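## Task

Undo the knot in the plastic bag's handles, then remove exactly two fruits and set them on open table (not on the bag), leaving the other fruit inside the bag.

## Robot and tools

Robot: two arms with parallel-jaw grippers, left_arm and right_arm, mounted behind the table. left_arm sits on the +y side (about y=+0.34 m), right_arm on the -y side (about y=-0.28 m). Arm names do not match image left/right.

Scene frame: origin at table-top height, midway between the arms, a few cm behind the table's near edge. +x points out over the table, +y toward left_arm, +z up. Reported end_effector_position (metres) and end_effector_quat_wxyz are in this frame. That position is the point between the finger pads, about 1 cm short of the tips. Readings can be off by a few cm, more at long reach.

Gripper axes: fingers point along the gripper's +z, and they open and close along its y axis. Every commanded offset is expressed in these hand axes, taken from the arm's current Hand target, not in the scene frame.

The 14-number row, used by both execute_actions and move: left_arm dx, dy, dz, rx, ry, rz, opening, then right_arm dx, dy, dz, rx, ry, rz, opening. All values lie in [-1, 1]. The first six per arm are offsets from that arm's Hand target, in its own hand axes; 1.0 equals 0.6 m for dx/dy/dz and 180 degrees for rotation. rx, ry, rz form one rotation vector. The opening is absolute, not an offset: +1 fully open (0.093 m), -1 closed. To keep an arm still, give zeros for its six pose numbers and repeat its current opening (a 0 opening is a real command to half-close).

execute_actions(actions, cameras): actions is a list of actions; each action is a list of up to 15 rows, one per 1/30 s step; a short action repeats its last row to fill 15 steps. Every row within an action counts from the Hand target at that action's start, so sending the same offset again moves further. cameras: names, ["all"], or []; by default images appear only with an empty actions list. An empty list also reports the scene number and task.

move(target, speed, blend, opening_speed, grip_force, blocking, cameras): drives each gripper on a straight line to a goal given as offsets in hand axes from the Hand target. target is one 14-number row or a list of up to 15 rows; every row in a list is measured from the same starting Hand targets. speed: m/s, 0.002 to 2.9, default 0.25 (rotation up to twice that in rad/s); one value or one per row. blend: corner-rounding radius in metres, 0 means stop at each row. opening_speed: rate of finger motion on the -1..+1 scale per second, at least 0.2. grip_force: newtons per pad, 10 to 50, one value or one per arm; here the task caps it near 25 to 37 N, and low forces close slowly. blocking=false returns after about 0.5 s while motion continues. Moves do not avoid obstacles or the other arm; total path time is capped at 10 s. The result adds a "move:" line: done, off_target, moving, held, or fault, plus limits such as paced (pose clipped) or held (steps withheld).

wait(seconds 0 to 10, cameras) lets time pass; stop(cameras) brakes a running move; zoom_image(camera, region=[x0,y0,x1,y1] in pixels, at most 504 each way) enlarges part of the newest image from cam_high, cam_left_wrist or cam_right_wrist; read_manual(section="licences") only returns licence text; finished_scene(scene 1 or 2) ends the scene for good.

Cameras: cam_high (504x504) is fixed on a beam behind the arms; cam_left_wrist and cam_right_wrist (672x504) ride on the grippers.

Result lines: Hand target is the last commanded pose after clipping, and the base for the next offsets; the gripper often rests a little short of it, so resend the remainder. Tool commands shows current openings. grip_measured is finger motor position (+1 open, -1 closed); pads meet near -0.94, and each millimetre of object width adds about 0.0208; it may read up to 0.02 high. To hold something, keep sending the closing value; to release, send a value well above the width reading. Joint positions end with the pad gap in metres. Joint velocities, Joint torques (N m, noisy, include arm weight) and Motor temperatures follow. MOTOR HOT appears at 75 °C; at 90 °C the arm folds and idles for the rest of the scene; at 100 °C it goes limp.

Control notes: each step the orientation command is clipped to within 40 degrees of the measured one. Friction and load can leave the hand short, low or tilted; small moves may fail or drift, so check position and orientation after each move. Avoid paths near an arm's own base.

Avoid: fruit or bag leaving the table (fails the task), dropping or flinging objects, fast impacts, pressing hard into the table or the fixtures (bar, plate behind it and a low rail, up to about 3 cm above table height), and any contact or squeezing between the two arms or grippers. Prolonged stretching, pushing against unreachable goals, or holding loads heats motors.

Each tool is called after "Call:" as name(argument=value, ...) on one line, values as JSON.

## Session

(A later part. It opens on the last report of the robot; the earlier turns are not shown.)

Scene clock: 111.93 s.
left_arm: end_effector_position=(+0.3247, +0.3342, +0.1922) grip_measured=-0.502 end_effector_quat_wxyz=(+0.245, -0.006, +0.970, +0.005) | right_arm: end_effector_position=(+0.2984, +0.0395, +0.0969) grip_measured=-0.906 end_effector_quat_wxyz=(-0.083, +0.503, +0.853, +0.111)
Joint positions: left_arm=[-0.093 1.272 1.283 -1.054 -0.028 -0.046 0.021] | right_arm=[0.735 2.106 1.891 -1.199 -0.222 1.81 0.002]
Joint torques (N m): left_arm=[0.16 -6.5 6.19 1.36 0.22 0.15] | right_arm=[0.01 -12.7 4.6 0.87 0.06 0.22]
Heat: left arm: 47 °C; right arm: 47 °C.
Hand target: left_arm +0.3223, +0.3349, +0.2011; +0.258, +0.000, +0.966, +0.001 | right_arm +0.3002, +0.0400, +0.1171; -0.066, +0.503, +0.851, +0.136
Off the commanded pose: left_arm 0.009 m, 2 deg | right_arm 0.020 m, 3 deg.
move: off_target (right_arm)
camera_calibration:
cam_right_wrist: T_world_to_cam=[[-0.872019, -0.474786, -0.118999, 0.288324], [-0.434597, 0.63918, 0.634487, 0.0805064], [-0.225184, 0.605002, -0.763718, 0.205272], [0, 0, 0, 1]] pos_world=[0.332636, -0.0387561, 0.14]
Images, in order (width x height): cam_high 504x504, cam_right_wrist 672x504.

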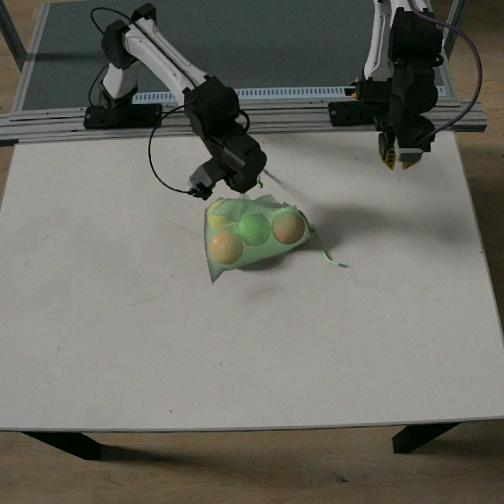

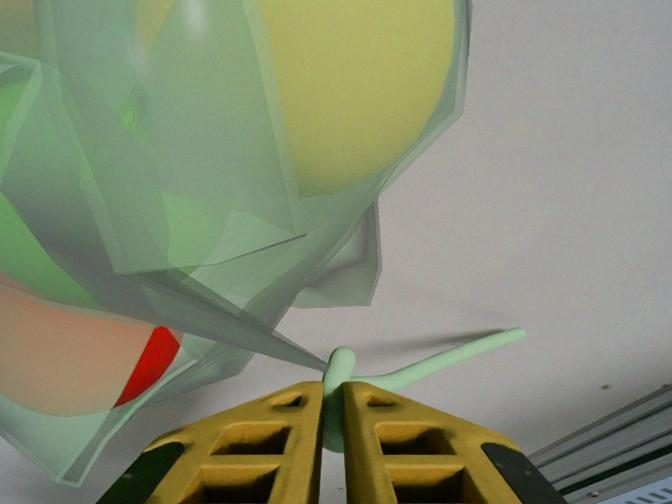

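Call:
move(target=[0,0,0,0,0,0,-0.5,-0.255,0.11,-0.13,0,0,0,-1], speed=0.1, cameras=["cam_right_wrist","cam_high"])

Call:
zoom_image(camera="cam_high", region=[170, 150, 330, 310])

Scene clock: 114.73 s.
left_arm: end_effector_position=(+0.3247, +0.3342, +0.1922) grip_measured=-0.502 end_effector_quat_wxyz=(+0.245, -0.006, +0.970, +0.005) | right_arm: end_effector_position=(+0.4329, -0.0868, +0.1657) grip_measured=-0.906 end_effector_quat_wxyz=(-0.030, +0.513, +0.841, +0.170)
Joint positions: left_arm=[-0.093 1.272 1.283 -1.054 -0.028 -0.046 0.021] | right_arm=[0.339 2.321 2.511 -1.537 -0.255 1.455 0.002]
Joint torques (N m): left_arm=[0.08 -6.56 6.09 1.38 0.24 0.16] | right_arm=[0.03 -8.12 6.84 0.56 -0.33 -0.02]
Heat: left arm: 46 °C; right arm: 47 °C.
Hand target: left_arm +0.3223, +0.3349, +0.2011; +0.258, +0.000, +0.966, +0.001 | right_arm +0.4303, -0.0812, +0.1644; -0.066, +0.503, +0.851, +0.136
Off the commanded pose: left_arm 0.009 m, 2 deg | right_arm 0.006 m, 6 deg.
joint sent to its limit (right arm) — joint 4 (wrist pitch), lower limit. The joint targets are off in position and orientation.
move: off_target (right_arm)
camera_calibration:
cam_right_wrist: T_world_to_cam=[[-0.866687, -0.421164, -0.267347, 0.380748], [-0.491969, 0.632901, 0.597831, 0.206389], [-0.0825807, 0.649659, -0.755727, 0.305268], [0, 0, 0, 1]] pos_world=[0.456736, -0.168586, 0.209106]
Images, in order (width x height): cam_high 504x504, cam_right_wrist 672x504.

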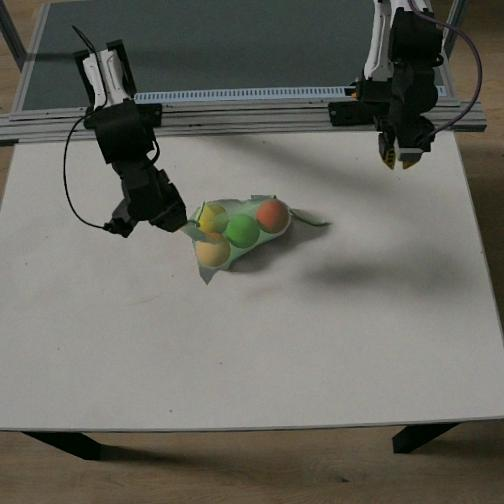

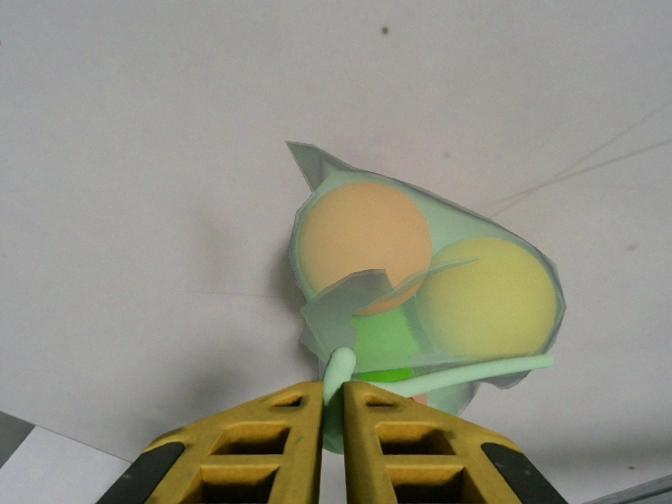

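Scaled by 3.150 from the camera's 504x504 image, which has a finer 720x720 frame.

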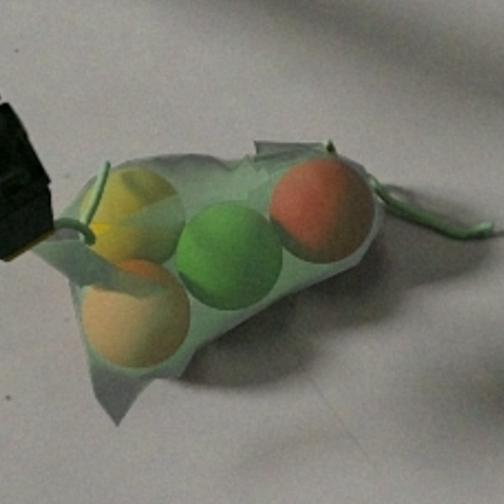

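Call:
move(target=[-0.05,-0.36,-0.08,0,0,0,0.2,0,0,0,0,0,0,-1], cameras=["cam_left_wrist"])

Call:
zoom_image(camera="cam_left_wrist", region=[330, 120, 672, 460])

Scene clock: 116.83 s.
left_arm: end_effector_position=(+0.3262, +0.1155, +0.2481) grip_measured=+0.198 end_effector_quat_wxyz=(+0.252, +0.009, +0.968, -0.002) | right_arm: end_effector_position=(+0.4329, -0.0868, +0.1657) grip_measured=-0.906 end_effector_quat_wxyz=(-0.030, +0.513, +0.841, +0.170)
Joint positions: left_arm=[-0.845 1.722 1.949 -1.386 -0.367 -0.695 0.055] | right_arm=[0.339 2.321 2.511 -1.537 -0.255 1.455 0.002]
Joint torques (N m): left_arm=[-0.54 -7.62 8.2 0.81 -0.23 -0.32] | right_arm=[0.25 -8.21 6.9 0.53 -0.36 0.02]
Heat: left arm: 46 °C; right arm: 46 °C.
Hand target: left_arm +0.3244, +0.1188, +0.2574; +0.258, +0.000, +0.966, +0.001 | right_arm +0.4303, -0.0812, +0.1644; -0.066, +0.503, +0.851, +0.136
Off the commanded pose: left_arm 0.010 m, 1 deg | right_arm 0.006 m, 6 deg.
joint sent to its limit (right arm) — joint 4 (wrist pitch), lower limit. The joint targets are off in position and orientation.
move: off_target (right_arm)
camera_calibration:
cam_left_wrist: T_world_to_cam=[[-0.0120415, -0.999878, -0.00996068, 0.124564], [-0.998505, 0.012555, -0.0531994, 0.371689], [0.053318, 0.00930519, -0.998534, 0.31144], [0, 0, 0, 1]] pos_world=[0.356028, 0.116984, 0.331998]
Images, in order (width x height): cam_left_wrist 672x504.

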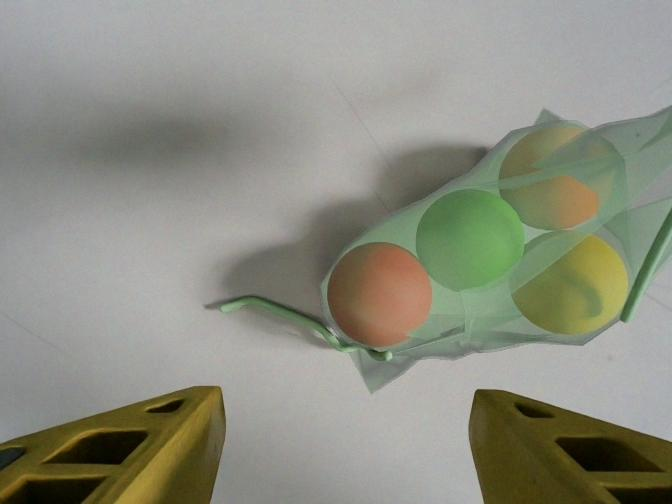

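Scaled by 1.474 from the camera's 672x504 image, which has a finer 960x720 frame.

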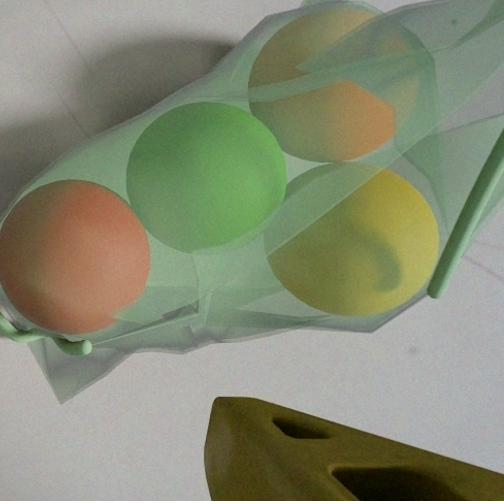

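Call:
move(target=[[0.0,0.05,0.0,0.031,0.18,-0.36,-0.3,0,0,0,0,0,0,-1],[0.139,0.027,0.222,0.031,0.18,-0.36,-0.3,0,0,0,0,0,0,-1]], cameras=["cam_left_wrist"], speed=0.2)

Scene clock: 122.77 s.
left_arm: end_effector_position=(+0.3153, +0.1427, +0.0861) grip_measured=-0.298 end_effector_quat_wxyz=(-0.060, -0.501, +0.850, -0.151) | right_arm: end_effector_position=(+0.4329, -0.0868, +0.1657) grip_measured=-0.906 end_effector_quat_wxyz=(-0.030, +0.513, +0.841, +0.170)
Joint positions: left_arm=[-0.52 1.709 1.349 -0.983 0.253 -1.555 0.031] | right_arm=[0.339 2.321 2.511 -1.537 -0.255 1.455 0.002]
Joint torques (N m): left_arm=[-1.09 -11.66 5.38 1.05 0.23 -0.29] | right_arm=[0.13 -8.12 6.74 0.56 -0.37 0.01]
Heat: left arm: 46 °C; right arm: 46 °C.
Hand target: left_arm +0.3186, +0.1353, +0.1003; -0.047, -0.499, +0.847, -0.180 | right_arm +0.4303, -0.0812, +0.1644; -0.066, +0.503, +0.851, +0.136
Off the commanded pose: left_arm 0.016 m, 4 deg | right_arm 0.006 m, 6 deg.
joint sent to its limit (right arm) — joint 4 (wrist pitch), lower limit. The joint targets are off in position and orientation.
move: off_target (left_arm, right_arm)
camera_calibration:
cam_left_wrist: T_world_to_cam=[[0.871271, -0.454472, 0.185319, -0.223043], [-0.456573, -0.61197, 0.645782, 0.209936], [-0.18008, -0.647262, -0.740691, 0.295107], [0, 0, 0, 1]] pos_world=[0.343325, 0.218119, 0.124345]
Images, in order (width x height): cam_left_wrist 672x504.

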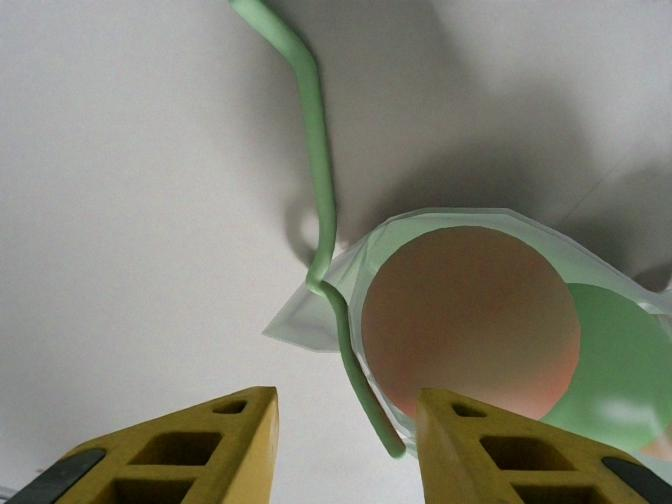

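Call:
move(target=[[0,0,0,0,0,0,-0.4,0,0,0,0,0,0,-1],[0.034,0.002,0.07,0,0,0,-0.45,0,0,0,0,0,0,-1]], cameras=["cam_left_wrist"], speed=0.08)

Scene clock: 126.27 s.
left_arm: end_effector_position=(+0.3057, +0.1093, +0.0635) grip_measured=-0.448 end_effector_quat_wxyz=(-0.059, -0.496, +0.850, -0.167) | right_arm: end_effector_position=(+0.4329, -0.0868, +0.1657) grip_measured=-0.906 end_effector_quat_wxyz=(-0.030, +0.513, +0.841, +0.170)
Joint positions: left_arm=[-0.615 1.728 1.268 -0.831 0.245 -1.647 0.024] | right_arm=[0.339 2.321 2.511 -1.537 -0.255 1.455 0.002]
Joint torques (N m): left_arm=[-1.02 -8.21 5.59 1.22 0.07 -0.31] | right_arm=[0.14 -8.2 6.9 0.56 -0.36 0.01]
Heat: left arm: 46 °C; right arm: 46 °C.
Hand target: left_arm +0.3116, +0.1041, +0.0662; -0.047, -0.499, +0.847, -0.180 | right_arm +0.4303, -0.0812, +0.1644; -0.066, +0.503, +0.851, +0.136
Off the commanded pose: left_arm 0.008 m, 2 deg | right_arm 0.006 m, 6 deg.
joint sent to its limit (right arm) — joint 4 (wrist pitch), lower limit. The joint targets are off in position and orientation.
move: off_target (right_arm)
camera_calibration:
cam_left_wrist: T_world_to_cam=[[0.864784, -0.454168, 0.214196, -0.225551], [-0.472418, -0.591274, 0.653618, 0.201712], [-0.170204, -0.666429, -0.725881, 0.253104], [0, 0, 0, 1]] pos_world=[0.333425, 0.185505, 0.100193]
Images, in order (width x height): cam_left_wrist 672x504.

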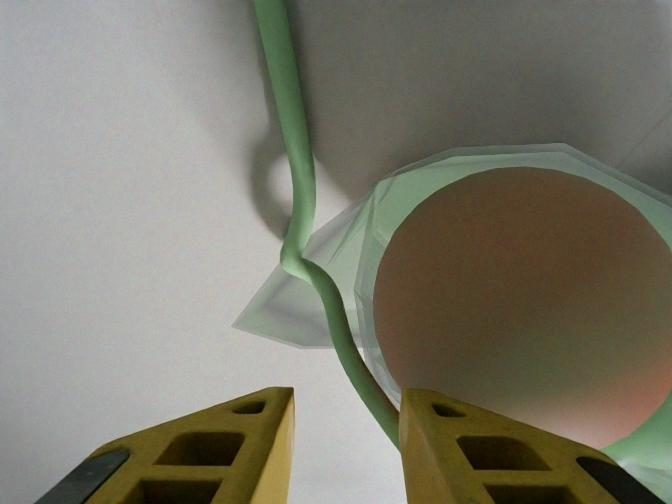

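Call:
move(target=[[-0.035,-0.006,-0.01,0,0,0,-0.45,0,0,0,0,0,0,-1],[-0.032,-0.008,0.045,0,0,0,-0.45,0,0,0,0,0,0,-1],[-0.032,-0.008,0.045,0,0,0,-1,0,0,0,0,0,0,-1]], cameras=["cam_left_wrist"], speed=0.08, opening_speed=0.5)

Scene clock: 129.93 s.
left_arm: end_effector_position=(+0.3238, +0.1156, +0.0348) grip_measured=-0.977 end_effector_quat_wxyz=(-0.055, -0.504, +0.846, -0.166) | right_arm: end_effector_position=(+0.4329, -0.0868, +0.1657) grip_measured=-0.906 end_effector_quat_wxyz=(-0.030, +0.513, +0.841, +0.170)
Joint positions: left_arm=[-0.575 1.803 1.245 -0.738 0.245 -1.623 0] | right_arm=[0.339 2.321 2.511 -1.537 -0.255 1.455 0.002]
Joint torques (N m): left_arm=[-1.18 -8.55 5.5 1.18 0.17 -0.13] | right_arm=[0.21 -8.24 6.9 0.56 -0.32 0]
Heat: left arm: 46 °C; right arm: 45 °C.
Hand target: left_arm +0.3280, +0.1084, +0.0374; -0.047, -0.499, +0.847, -0.180 | right_arm +0.4303, -0.0812, +0.1644; -0.066, +0.503, +0.851, +0.136
Off the commanded pose: left_arm 0.009 m, 2 deg | right_arm 0.006 m, 6 deg.
joint sent to its limit (right arm) — joint 4 (wrist pitch), lower limit. The joint targets are off in position and orientation.
move: off_target (right_arm)
camera_calibration:
cam_left_wrist: T_world_to_cam=[[0.871998, -0.440148, 0.214217, -0.236158], [-0.463927, -0.603472, 0.648532, 0.231586], [-0.156176, -0.6649, -0.730423, 0.235034], [0, 0, 0, 1]] pos_world=[0.350075, 0.192086, 0.0720722]
Images, in order (width x height): cam_left_wrist 672x504.

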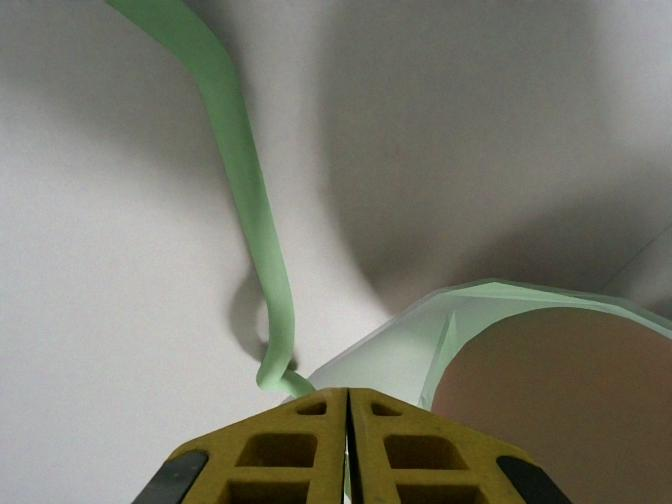

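Call:
move(target=[[0,0,-0.02,0,0,0,-0.4,0,0,0,0,0,0,-1],[0.0,0.012,0.028,0,0,0,-0.4,0,0,0,0,0,0,-1],[0.0,0.012,0.028,0,0,0,-1,0,0,0,0,0,0,-1]], cameras=["cam_left_wrist"], speed=0.08, opening_speed=0.5)

Scene clock: 133.73 s.
left_arm: end_effector_position=(+0.3182, +0.1125, +0.0171) grip_measured=-0.924 end_effector_quat_wxyz=(-0.056, -0.498, +0.849, -0.166) | right_arm: end_effector_position=(+0.4329, -0.0868, +0.1657) grip_measured=-0.906 end_effector_quat_wxyz=(-0.030, +0.513, +0.841, +0.170)
Joint positions: left_arm=[-0.589 1.818 1.188 -0.665 0.245 -1.623 0.001] | right_arm=[0.339 2.321 2.511 -1.537 -0.255 1.455 0.002]
Joint torques (N m): left_arm=[-1.13 -8.59 5.52 1.15 0.15 -0.32] | right_arm=[0.31 -8.14 6.9 0.54 -0.37 0.03]
Heat: left arm: 46 °C; right arm: 45 °C.
Hand target: left_arm +0.3235, +0.1057, +0.0199; -0.047, -0.499, +0.847, -0.180 | right_arm +0.4303, -0.0812, +0.1644; -0.066, +0.503, +0.851, +0.136
Off the commanded pose: left_arm 0.009 m, 2 deg | right_arm 0.006 m, 6 deg.
joint sent to its limit (right arm) — joint 4 (wrist pitch), lower limit. The joint targets are off in position and orientation.
move: off_target (right_arm); target 3's new opening was sent with left_arm's hand 0.011 m and 2 deg from that target
camera_calibration:
cam_left_wrist: T_world_to_cam=[[0.865651, -0.451868, 0.215553, -0.225483], [-0.472813, -0.59631, 0.648739, 0.240649], [-0.164608, -0.663498, -0.729846, 0.221538], [0, 0, 0, 1]] pos_world=[0.345438, 0.188603, 0.0541739]
Images, in order (width x height): cam_left_wrist 672x504.

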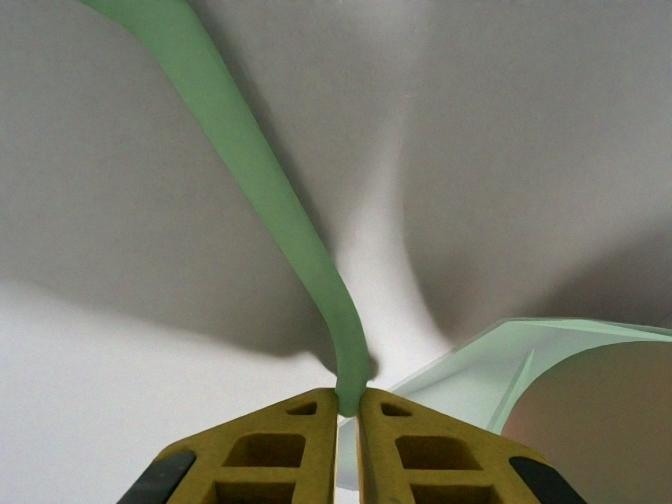

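Call:
move(target=[0.08,-0.025,-0.15,0,0,0,-1,0,0,0,0,0,0,-1], cameras=["all"], speed=0.1)

Call:
zoom_image(camera="cam_high", region=[170, 150, 330, 310])

Scene clock: 135.80 s.
left_arm: end_effector_position=(+0.3042, +0.0922, +0.0983) grip_measured=-0.924 end_effector_quat_wxyz=(-0.059, -0.497, +0.850, -0.167) | right_arm: end_effector_position=(+0.4329, -0.0868, +0.1657) grip_measured=-0.906 end_effector_quat_wxyz=(-0.030, +0.513, +0.841, +0.170)
Joint positions: left_arm=[-0.662 1.732 1.412 -0.96 0.23 -1.695 0.001] | right_arm=[0.339 2.321 2.511 -1.537 -0.255 1.455 0.002]
Joint torques (N m): left_arm=[-1.09 -11.85 8.58 0.56 0.02 -0.29] | right_arm=[0.03 -8.12 6.99 0.57 -0.32 0.01]
Heat: left arm: 46 °C; right arm: 45 °C.
Hand target: left_arm +0.3035, +0.0910, +0.1199; -0.047, -0.499, +0.847, -0.180 | right_arm +0.4303, -0.0812, +0.1644; -0.066, +0.503, +0.851, +0.136
Off the commanded pose: left_arm 0.022 m, 2 deg | right_arm 0.006 m, 6 deg.
joint sent to its limit (right arm) — joint 4 (wrist pitch), lower limit. The joint targets are off in position and orientation.
move: off_target (left_arm, right_arm)
camera_calibration:
cam_left_wrist: T_world_to_cam=[[0.865413, -0.453257, 0.213584, -0.239756], [-0.471521, -0.592512, 0.653144, 0.168124], [-0.169491, -0.665949, -0.726488, 0.266476], [0, 0, 0, 1]] pos_world=[0.331928, 0.168404, 0.13499]
cam_right_wrist: T_world_to_cam=[[-0.866687, -0.421164, -0.267347, 0.380748], [-0.491969, 0.632901, 0.597831, 0.206389], [-0.0825807, 0.649659, -0.755727, 0.305268], [0, 0, 0, 1]] pos_world=[0.456736, -0.168586, 0.209106]

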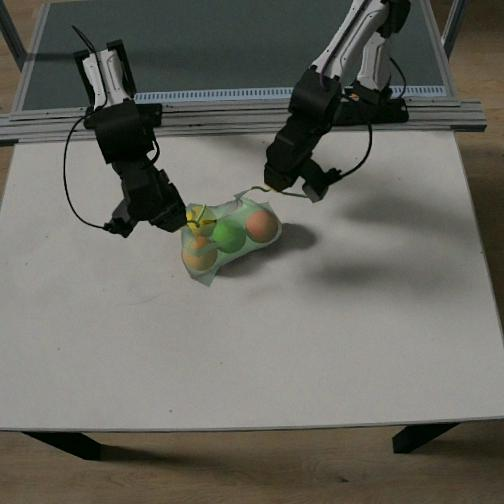

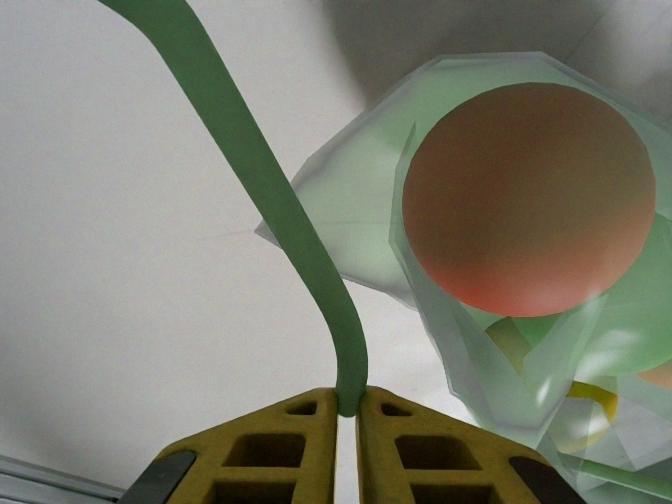

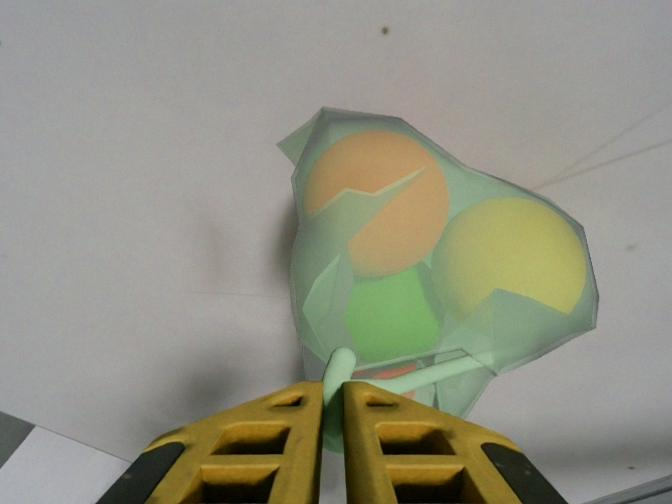

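Scaled by 3.150 from the camera's 504x504 image, which has a finer 720x720 frame.

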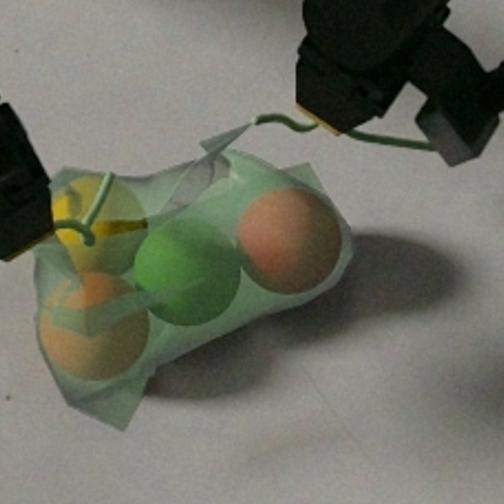

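Call:
move(target=[0,0,0,0,0,0,-1,0.142,0.095,0.09,0,0,0,-1], cameras=["all"], speed=0.1)

Call:
zoom_image(camera="cam_high", region=[170, 150, 330, 310])

Scene clock: 137.93 s.
left_arm: end_effector_position=(+0.3042, +0.0922, +0.0982) grip_measured=-0.924 end_effector_quat_wxyz=(-0.059, -0.497, +0.850, -0.167) | right_arm: end_effector_position=(+0.4328, +0.0269, +0.1438) grip_measured=-0.906 end_effector_quat_wxyz=(-0.037, +0.504, +0.838, +0.208)
Joint positions: left_arm=[-0.662 1.732 1.412 -0.96 0.23 -1.695 0.001] | right_arm=[0.542 2.564 2.837 -1.512 -0.255 1.66 0.002]
Joint torques (N m): left_arm=[-1.06 -11.85 8.49 0.57 0.04 -0.31] | right_arm=[0.1 -9.28 7.01 1.32 -0.05 0.25]
Heat: left arm: 46 °C; right arm: 45 °C.
Hand target: left_arm +0.3035, +0.0910, +0.1199; -0.047, -0.499, +0.847, -0.180 | right_arm +0.4401, +0.0323, +0.1436; -0.066, +0.503, +0.851, +0.136
Off the commanded pose: left_arm 0.022 m, 2 deg | right_arm 0.009 m, 9 deg.
elbow stopped short (right arm): the move would have taken joint 3 (elbow) straighter than the controller allows.
move: off_target (left_arm, right_arm)
camera_calibration:
cam_left_wrist: T_world_to_cam=[[0.865492, -0.453285, 0.213204, -0.239594], [-0.471305, -0.592693, 0.653136, 0.168096], [-0.169692, -0.665769, -0.726606, 0.266578], [0, 0, 0, 1]] pos_world=[0.331828, 0.168504, 0.13499]
cam_right_wrist: T_world_to_cam=[[-0.85318, -0.409707, -0.322839, 0.42456], [-0.517002, 0.582052, 0.627634, 0.155551], [-0.0692369, 0.702392, -0.708414, 0.200893], [0, 0, 0, 1]] pos_world=[0.456556, -0.0576996, 0.181751]

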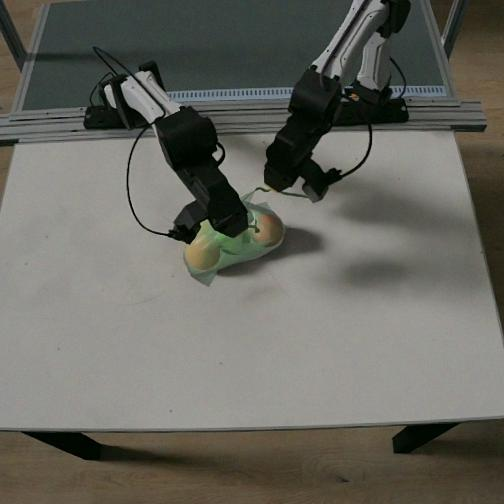

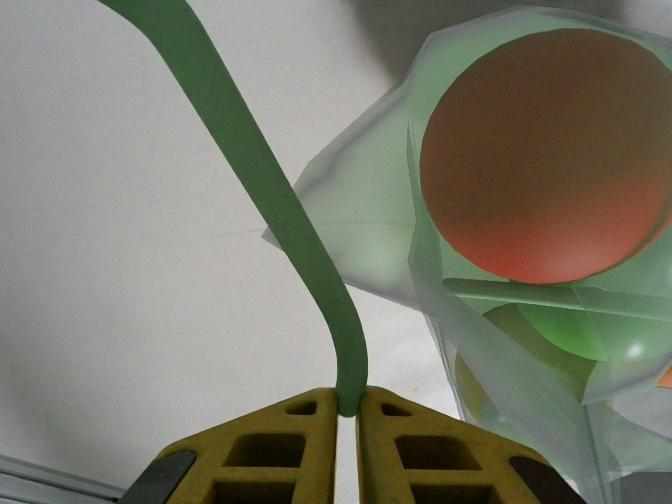

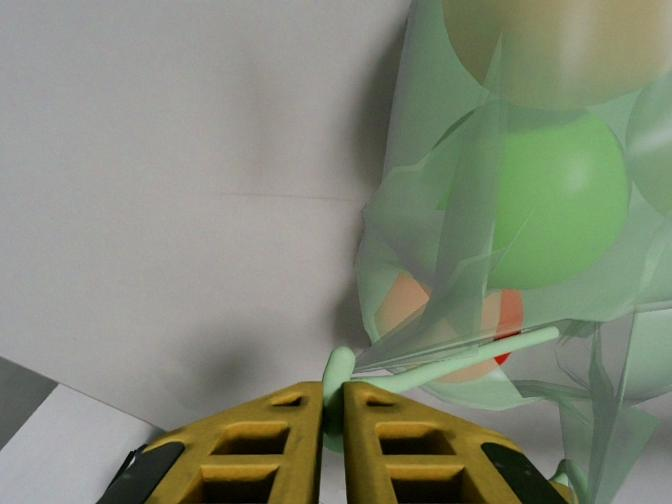

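Scaled by 3.150 from the camera's 504x504 image, which has a finer 720x720 frame.

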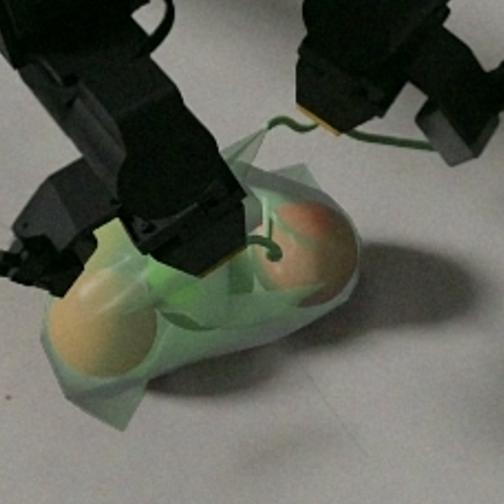

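Call:
move(target=[[0,0,0,0,0,0,-1,-0.04,0.02,0.03,0,0,0,-1],[0,0,0,0,0,0,-1,-0.04,0.02,0.03,0,0,0,-0.5],[0,0,0,0,0,0,-1,-0.04,0.02,-0.1,0,0,0,-0.5],[0,0,0,0,0,0,-1,-0.3,0.0,-0.15,0,0,0,0]], cameras=["all"], speed=0.15, opening_speed=0.8)

Call:
zoom_image(camera="cam_high", region=[170, 150, 330, 310])

Scene clock: 144.73 s.
left_arm: end_effector_position=(+0.3042, +0.0922, +0.0982) grip_measured=-0.924 end_effector_quat_wxyz=(-0.059, -0.497, +0.850, -0.167) | right_arm: end_effector_position=(+0.5259, -0.1524, +0.1662) grip_measured=-0.002 end_effector_quat_wxyz=(+0.050, +0.526, +0.810, +0.253)
Joint positions: left_arm=[-0.662 1.732 1.412 -0.96 0.23 -1.695 0.001] | right_arm=[0.158 2.536 2.845 -1.457 -0.3 1.365 0.045]
Joint torques (N m): left_arm=[-1.16 -12 8.44 0.56 0.04 -0.3] | right_arm=[0.69 -12.34 6.35 1.31 -0.25 0]
Heat: left arm: 47 °C; right arm: 47 °C.
Hand target: left_arm +0.3035, +0.0910, +0.1199; -0.047, -0.499, +0.847, -0.180 | right_arm +0.5253, -0.1453, +0.1846; -0.066, +0.503, +0.851, +0.136
Off the commanded pose: left_arm 0.022 m, 2 deg | right_arm 0.020 m, 20 deg.
elbow stopped short (right arm): the move would have taken joint 3 (elbow) straighter than the controller allows.
move: off_target (left_arm, right_arm); target 2's new opening was sent with right_arm's hand 0.009 m and 10 deg from that target; target 4's new opening was sent with right_arm's hand 0.020 m and 20 deg from that target
camera_calibration:
cam_left_wrist: T_world_to_cam=[[0.865492, -0.453285, 0.213204, -0.239594], [-0.471305, -0.592693, 0.653136, 0.168096], [-0.169692, -0.665769, -0.726606, 0.266578], [0, 0, 0, 1]] pos_world=[0.331828, 0.168504, 0.13499]
cam_right_wrist: T_world_to_cam=[[-0.819282, -0.323417, -0.473475, 0.458126], [-0.55811, 0.639158, 0.529141, 0.340574], [0.131492, 0.697767, -0.704153, 0.242229], [0, 0, 0, 1]] pos_world=[0.533561, -0.238534, 0.207266]

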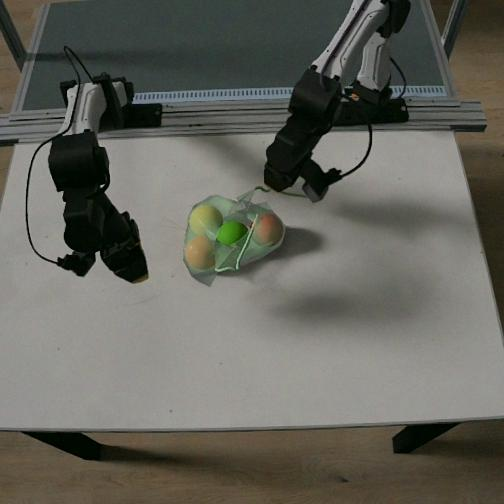

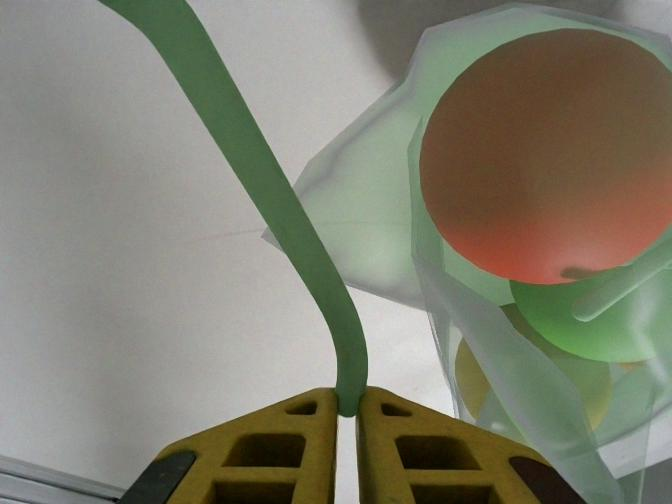

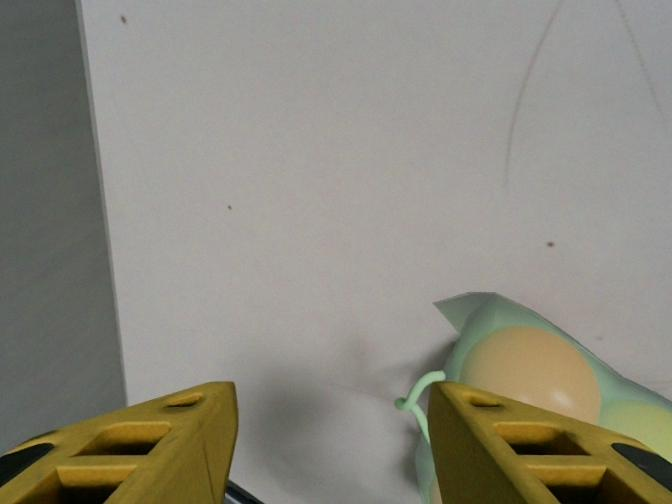

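Scaled by 3.150 from the camera's 504x504 image, which has a finer 720x720 frame.

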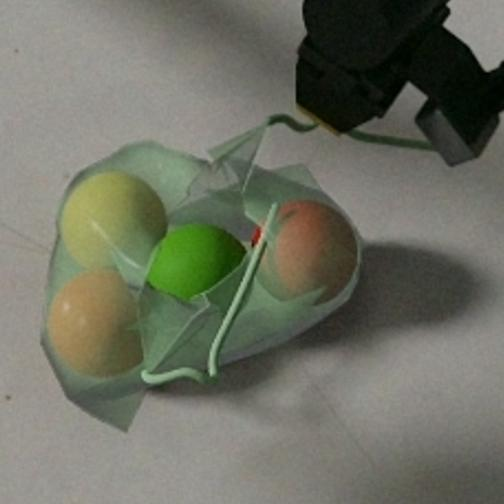

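Call:
move(target=[[0,0,0,0,0,0,-1,0.05,0,-0.05,0.001,-0.193,-0.355,0],[0,0,0,0,0,0,-1,0.362,-0.07,0.12,0.001,-0.193,-0.355,-0.3]], cameras=["cam_high","cam_right_wrist"], speed=0.2)

Call:
zoom_image(camera="cam_right_wrist", region=[200, 160, 540, 500])

Scene clock: 150.80 s.
left_arm: end_effector_position=(+0.3042, +0.0922, +0.0982) grip_measured=-0.924 end_effector_quat_wxyz=(-0.059, -0.497, +0.850, -0.167) | right_arm: end_effector_position=(+0.4003, +0.0048, +0.1447) grip_measured=-0.002 end_effector_quat_wxyz=(+0.208, -0.024, +0.978, -0.022)
Joint positions: left_arm=[-0.662 1.732 1.412 -0.96 0.23 -1.695 0.001] | right_arm=[0.721 2.248 2.265 -1.291 0.299 0.616 0.045]
Joint torques (N m): left_arm=[-1.13 -11.88 8.5 0.59 0.07 -0.31] | right_arm=[-0.03 -10.21 5.86 1.01 0.1 0.09]
Motor temperatures (°C): left_arm=[26 48 46 37 25 26 30] | right_arm=[25 49 41 40 27 24 27]
Heat: left arm: 48 °C; right arm: 49 °C.
Hand target: left_arm +0.3035, +0.0910, +0.1199; -0.047, -0.499, +0.847, -0.180 | right_arm +0.3992, +0.0068, +0.1495; +0.211, -0.028, +0.977, -0.018 (not the last commanded pose)
Tool commands: left_gripper/opening=-1.0 right_gripper/opening=+0.0
Off the commanded pose: left_arm 0.022 m, 2 deg | right_arm 0.042 m, 7 deg.
elbow stopped short (right arm): the move would have taken joint 3 (elbow) straighter than the controller allows.
move: held (right_arm; a check stopped the path), off_target (left_arm); path passed 1 of 2 targets; target 2's new opening was not sent; limits=held
pose unreachable (right arm): on one or more control steps of this call, first in action 0 (counted from 0), this arm could not follow its commanded pose, so it was not sent that pose on those steps. It may still have moved: this result reports where it is.
cause: moving toward the commanded pose would bring a part of the arm too close to another arm (this arm's wrist (the part past joint 4) and the left arm's wrist (the part past joint 4), at the place that arm is still heading or pushing toward).
camera_calibration:
cam_right_wrist: T_world_to_cam=[[0.0516709, -0.997546, 0.0472546, -0.024916], [-0.998517, -0.050792, 0.0196148, 0.434729], [-0.0171665, -0.048198, -0.99869, 0.239594], [0, 0, 0, 1]] pos_world=[0.439484, 0.00877385, 0.23193]
Images, in order (width x height): cam_high 504x504, cam_right_wrist 672x504.

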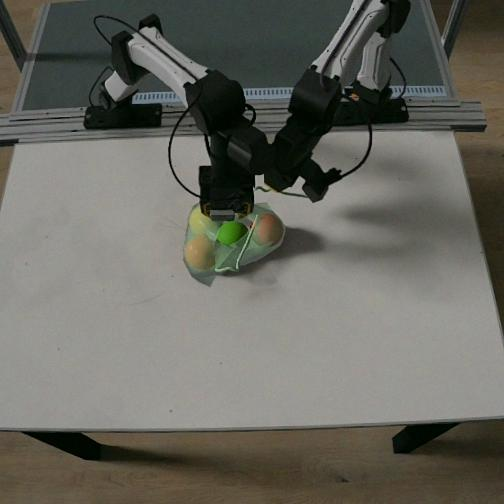

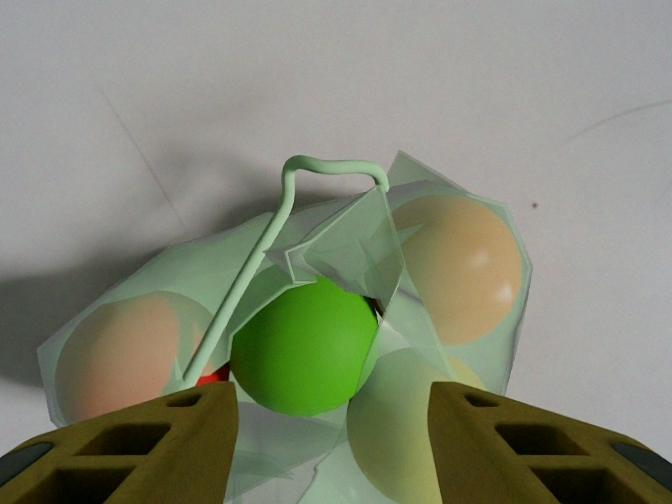

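Scaled by 1.482 from the camera's 672x504 image, which has a finer 960x720 frame.

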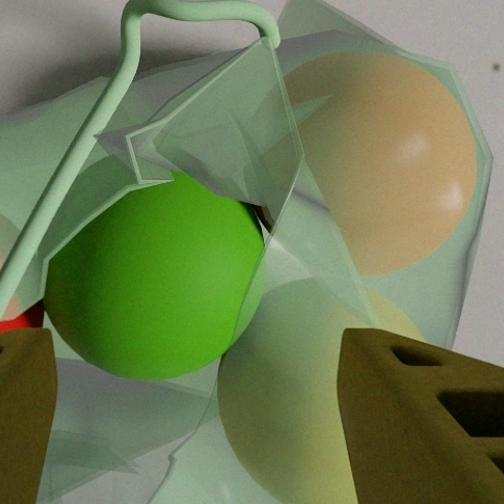

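Call:
move(target=[0,0,0,0,0,0,-1,0,0,-0.02,-0.071,0.047,-0.154,1], cameras=["cam_right_wrist"], speed=0.2)

Scene clock: 156.83 s.
left_arm: end_effector_position=(+0.3042, +0.0922, +0.0982) grip_measured=-0.924 end_effector_quat_wxyz=(-0.059, -0.497, +0.850, -0.167) | right_arm: end_effector_position=(+0.3971, +0.0053, +0.1637) grip_measured=+1.000 end_effector_quat_wxyz=(+0.138, -0.275, +0.951, +0.033)
Joint positions: left_arm=[-0.662 1.732 1.412 -0.96 0.23 -1.695 0.001] | right_arm=[0.638 2.349 2.558 -1.505 0.035 0.062 0.093]
Joint torques (N m): left_arm=[-1.1 -11.9 8.42 0.58 0.07 -0.3] | right_arm=[-0.32 -8.36 6.94 0.77 -0.23 0.04]
Heat: left arm: 49 °C; right arm: 48 °C.
Hand target: left_arm +0.3035, +0.0910, +0.1199; -0.047, -0.499, +0.847, -0.180 | right_arm +0.3941, +0.0071, +0.1604; +0.124, -0.282, +0.951, +0.038
Off the commanded pose: left_arm 0.022 m, 2 deg | right_arm 0.005 m, 2 deg.
move: off_target (left_arm)
camera_calibration:
cam_right_wrist: T_world_to_cam=[[0.54265, -0.839946, 0.00461378, -0.213887], [-0.830463, -0.535683, 0.152886, 0.345174], [-0.125944, -0.0867949, -0.988233, 0.300131], [0, 0, 0, 1]] pos_world=[0.44052, 0.0312998, 0.244814]
Images, in order (width x height): cam_right_wrist 672x504.

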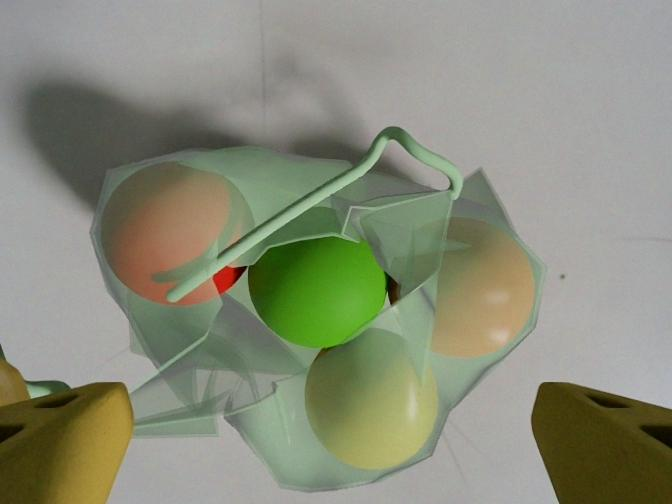

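Call:
move(target=[0,0,0,0,0,0,-1,0.016,0.007,0.085,0,0,0,1], cameras=["cam_right_wrist"], speed=0.1)

Scene clock: 158.47 s.
left_arm: end_effector_position=(+0.3036, +0.0927, +0.0980) grip_measured=-0.924 end_effector_quat_wxyz=(-0.059, -0.497, +0.850, -0.165) | right_arm: end_effector_position=(+0.3969, +0.0056, +0.0847) grip_measured=+1.000 end_effector_quat_wxyz=(+0.098, -0.277, +0.956, +0.019)
Joint positions: left_arm=[-0.662 1.732 1.412 -0.963 0.23 -1.695 0.001] | right_arm=[0.638 2.329 2.215 -1.265 0.034 0.062 0.093]
Joint torques (N m): left_arm=[-0.99 -11.99 8.46 0.6 0.03 -0.29] | right_arm=[0.49 -14.24 4.72 1.04 -0.2 0.06]
Heat: left arm: 49 °C; right arm: 49 °C.
Hand target: left_arm +0.3035, +0.0910, +0.1199; -0.047, -0.499, +0.847, -0.180 | right_arm +0.3951, +0.0128, +0.1087; +0.125, -0.282, +0.951, +0.038
Off the commanded pose: left_arm 0.022 m, 2 deg | right_arm 0.025 m, 4 deg.
move: off_target (left_arm, right_arm)
camera_calibration:
cam_right_wrist: T_world_to_cam=[[0.543506, -0.839358, 0.00888527, -0.213884], [-0.816976, -0.526523, 0.235211, 0.344962], [-0.192748, -0.135097, -0.971904, 0.247487], [0, 0, 0, 1]] pos_world=[0.445775, 0.03554, 0.161295]
Images, in order (width x height): cam_right_wrist 672x504.

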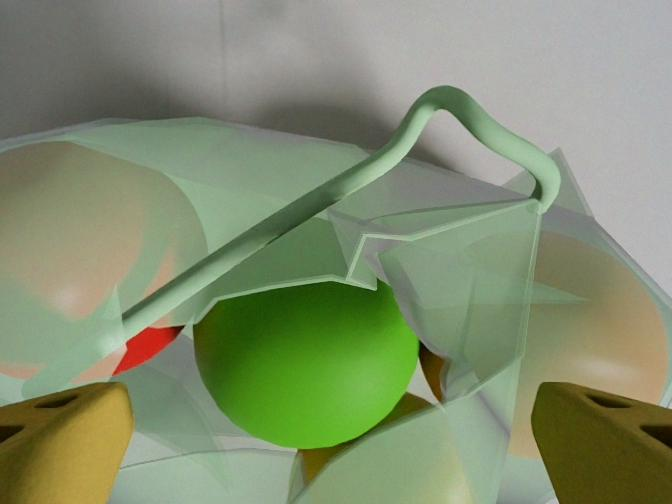

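Call:
move(target=[[0,0,0,0,0,0,-1,-0.003,0.014,-0.01,0,0,0,0.68],[0,0,0,0,0,0,-1,-0.003,0.014,0.04,0,0,0,0.68]], cameras=["cam_right_wrist"], speed=0.06)

Scene clock: 160.53 s.
left_arm: end_effector_position=(+0.3036, +0.0927, +0.0980) grip_measured=-0.924 end_effector_quat_wxyz=(-0.059, -0.497, +0.850, -0.165) | right_arm: end_effector_position=(+0.3986, +0.0175, +0.0771) grip_measured=+0.683 end_effector_quat_wxyz=(+0.113, -0.283, +0.952, +0.026)
Joint positions: left_arm=[-0.662 1.732 1.412 -0.963 0.23 -1.695 0.001] | right_arm=[0.655 2.329 2.178 -1.198 0.034 0.064 0.078]
Joint torques (N m): left_arm=[-1.02 -11.88 8.46 0.57 0.07 -0.31] | right_arm=[0.43 -11.69 5 1.07 -0.18 0.2]
Heat: left arm: 49 °C; right arm: 50 °C.
Hand target: left_arm +0.3035, +0.0910, +0.1199; -0.047, -0.499, +0.847, -0.180 | right_arm +0.3971, +0.0241, +0.0859; +0.125, -0.282, +0.951, +0.038
Off the commanded pose: left_arm 0.022 m, 2 deg | right_arm 0.011 m, 2 deg.
move: off_target (left_arm, right_arm)
camera_calibration:
cam_right_wrist: T_world_to_cam=[[0.555085, -0.831767, 0.00670952, -0.209356], [-0.814844, -0.542136, 0.205225, 0.356145], [-0.167062, -0.119385, -0.978692, 0.232031], [0, 0, 0, 1]] pos_world=[0.445176, 0.0466444, 0.155402]
Images, in order (width x height): cam_right_wrist 672x504.

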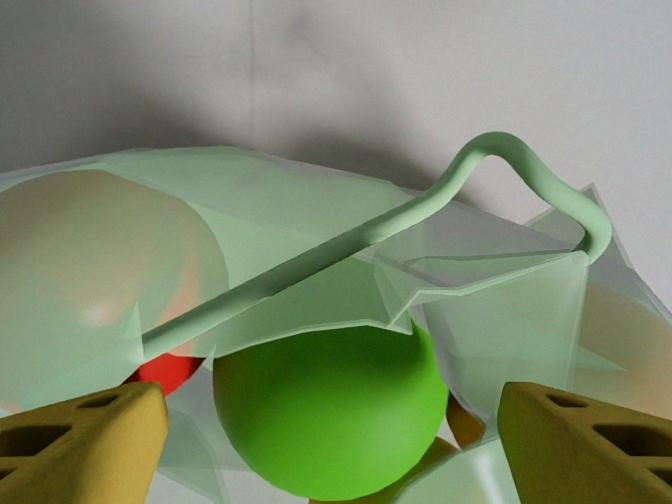

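Call:
move(target=[[0,0,0,0,0,0,-1,0.0,0.0,0.036,0,0,0,0.62],[0,0,0,0,0,0,-1,0.0,0.0,0.036,0,0,0,-0.3]], cameras=["cam_right_wrist"], speed=0.06, opening_speed=0.5)

Scene clock: 164.23 s.
left_arm: end_effector_position=(+0.3036, +0.0927, +0.0980) grip_measured=-0.924 end_effector_quat_wxyz=(-0.059, -0.497, +0.850, -0.165) | right_arm: end_effector_position=(+0.4045, +0.0221, +0.0667) grip_measured=-0.297 end_effector_quat_wxyz=(+0.126, -0.282, +0.951, +0.031)
Joint positions: left_arm=[-0.662 1.732 1.412 -0.963 0.23 -1.695 0.001] | right_arm=[0.655 2.329 2.13 -1.122 0.034 0.064 0.031]
Joint torques (N m): left_arm=[-1.05 -11.82 8.47 0.6 0.07 -0.28] | right_arm=[0.29 -10.36 4.92 1.12 -0.13 0.21]
Heat: left arm: 49 °C; right arm: 50 °C.
Hand target: left_arm +0.3035, +0.0910, +0.1199; -0.047, -0.499, +0.847, -0.180 | right_arm +0.4018, +0.0272, +0.0651; +0.125, -0.282, +0.951, +0.038
Off the commanded pose: left_arm 0.022 m, 2 deg | right_arm 0.006 m, 1 deg.
move: off_target (left_arm)
camera_calibration:
cam_right_wrist: T_world_to_cam=[[0.554944, -0.831874, 0.00474559, -0.208612], [-0.819142, -0.545437, 0.177494, 0.369246], [-0.145064, -0.102387, -0.98411, 0.214566], [0, 0, 0, 1]] pos_world=[0.449358, 0.0498305, 0.146607]
Images, in order (width x height): cam_right_wrist 672x504.

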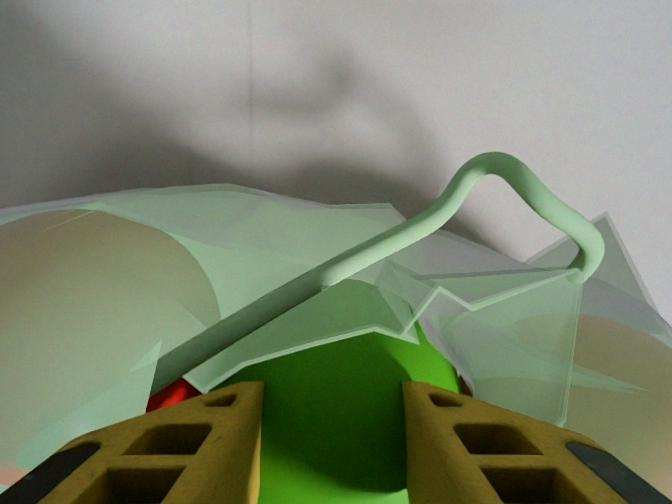

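Call:
move(target=[[0,0,0,0,0,0,-1,0.0,0.0,-0.012,0,0,0,0.65],[0,0,0,0,0,0,-1,0.0,0.0,0.04,0,0,0,0.65]], cameras=["cam_right_wrist"], speed=0.06)

Scene clock: 166.50 s.
left_arm: end_effector_position=(+0.3036, +0.0927, +0.0980) grip_measured=-0.924 end_effector_quat_wxyz=(-0.059, -0.497, +0.850, -0.165) | right_arm: end_effector_position=(+0.4104, +0.0266, +0.0576) grip_measured=+0.647 end_effector_quat_wxyz=(+0.139, -0.282, +0.949, +0.036)
Joint positions: left_arm=[-0.662 1.732 1.412 -0.963 0.23 -1.695 0.001] | right_arm=[0.655 2.332 2.092 -1.053 0.034 0.064 0.076]
Joint torques (N m): left_arm=[-1.02 -11.86 8.49 0.63 0.04 -0.29] | right_arm=[0.31 -8.35 4.71 1.17 -0.12 0.25]
Heat: left arm: 50 °C; right arm: 50 °C.
Hand target: left_arm +0.3035, +0.0910, +0.1199; -0.047, -0.499, +0.847, -0.180 | right_arm +0.4069, +0.0306, +0.0419; +0.125, -0.282, +0.951, +0.038
Off the commanded pose: left_arm 0.022 m, 2 deg | right_arm 0.017 m, 2 deg.
move: off_target (left_arm, right_arm)
camera_calibration:
cam_right_wrist: T_world_to_cam=[[0.554786, -0.831987, 0.00304979, -0.207877], [-0.822841, -0.548138, 0.149922, 0.381344], [-0.123061, -0.085684, -0.988693, 0.197685], [0, 0, 0, 1]] pos_world=[0.45344, 0.0530167, 0.138912]
Images, in order (width x height): cam_right_wrist 672x504.

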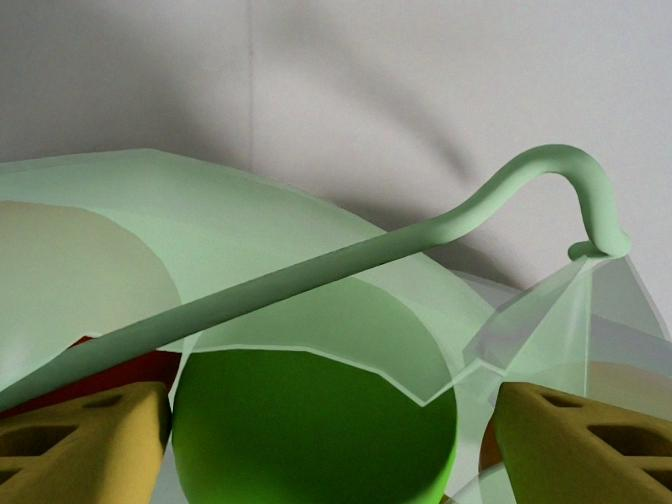

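Call:
move(target=[[0,0,0,0,0,0,-1,0.016,0.006,0.0,0,0,0,0.65],[0,0,0,0,0,0,-1,0.016,0.006,0.0,0,0,0,0.0]], cameras=["cam_right_wrist"], speed=0.06, opening_speed=0.4)

Scene clock: 169.77 s.
left_arm: end_effector_position=(+0.3036, +0.0927, +0.0980) grip_measured=-0.924 end_effector_quat_wxyz=(-0.059, -0.497, +0.850, -0.165) | right_arm: end_effector_position=(+0.4130, +0.0306, +0.0473) grip_measured=+0.242 end_effector_quat_wxyz=(+0.151, -0.280, +0.947, +0.041)
Joint positions: left_arm=[-0.662 1.732 1.412 -0.963 0.23 -1.695 0.001] | right_arm=[0.658 2.324 2.03 -0.972 0.034 0.07 0.057]
Joint torques (N m): left_arm=[-1.07 -11.78 8.53 0.6 0.03 -0.31] | right_arm=[0.73 -10.95 3.66 0.7 -0.11 0.24]
Heat: left arm: 50 °C; right arm: 50 °C.
Hand target: left_arm +0.3035, +0.0910, +0.1199; -0.047, -0.499, +0.847, -0.180 | right_arm +0.3972, +0.0285, +0.0394; +0.125, -0.282, +0.951, +0.038
Off the commanded pose: left_arm 0.022 m, 2 deg | right_arm 0.018 m, 3 deg.
move: off_target (left_arm, right_arm); target 2's new opening was sent with right_arm's hand 0.019 m and 3 deg from that target
camera_calibration:
cam_right_wrist: T_world_to_cam=[[0.552995, -0.833184, -0.000158114, -0.204975], [-0.826813, -0.54879, 0.123329, 0.390061], [-0.102843, -0.0680697, -0.992366, 0.179522], [0, 0, 0, 1]] pos_world=[0.45432, 0.0554996, 0.130013]
Images, in order (width x height): cam_right_wrist 672x504.

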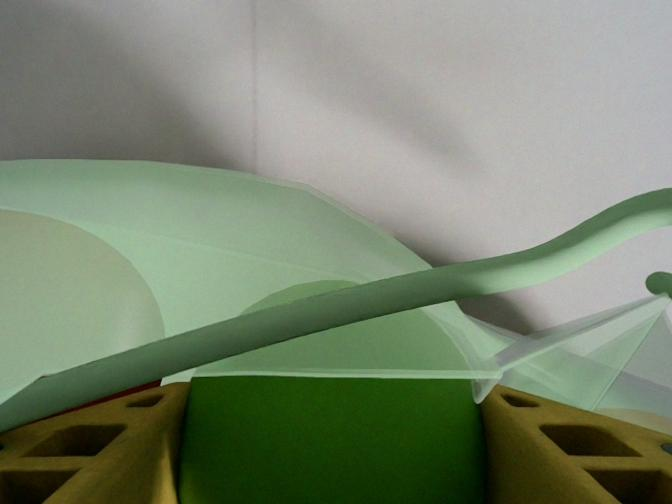

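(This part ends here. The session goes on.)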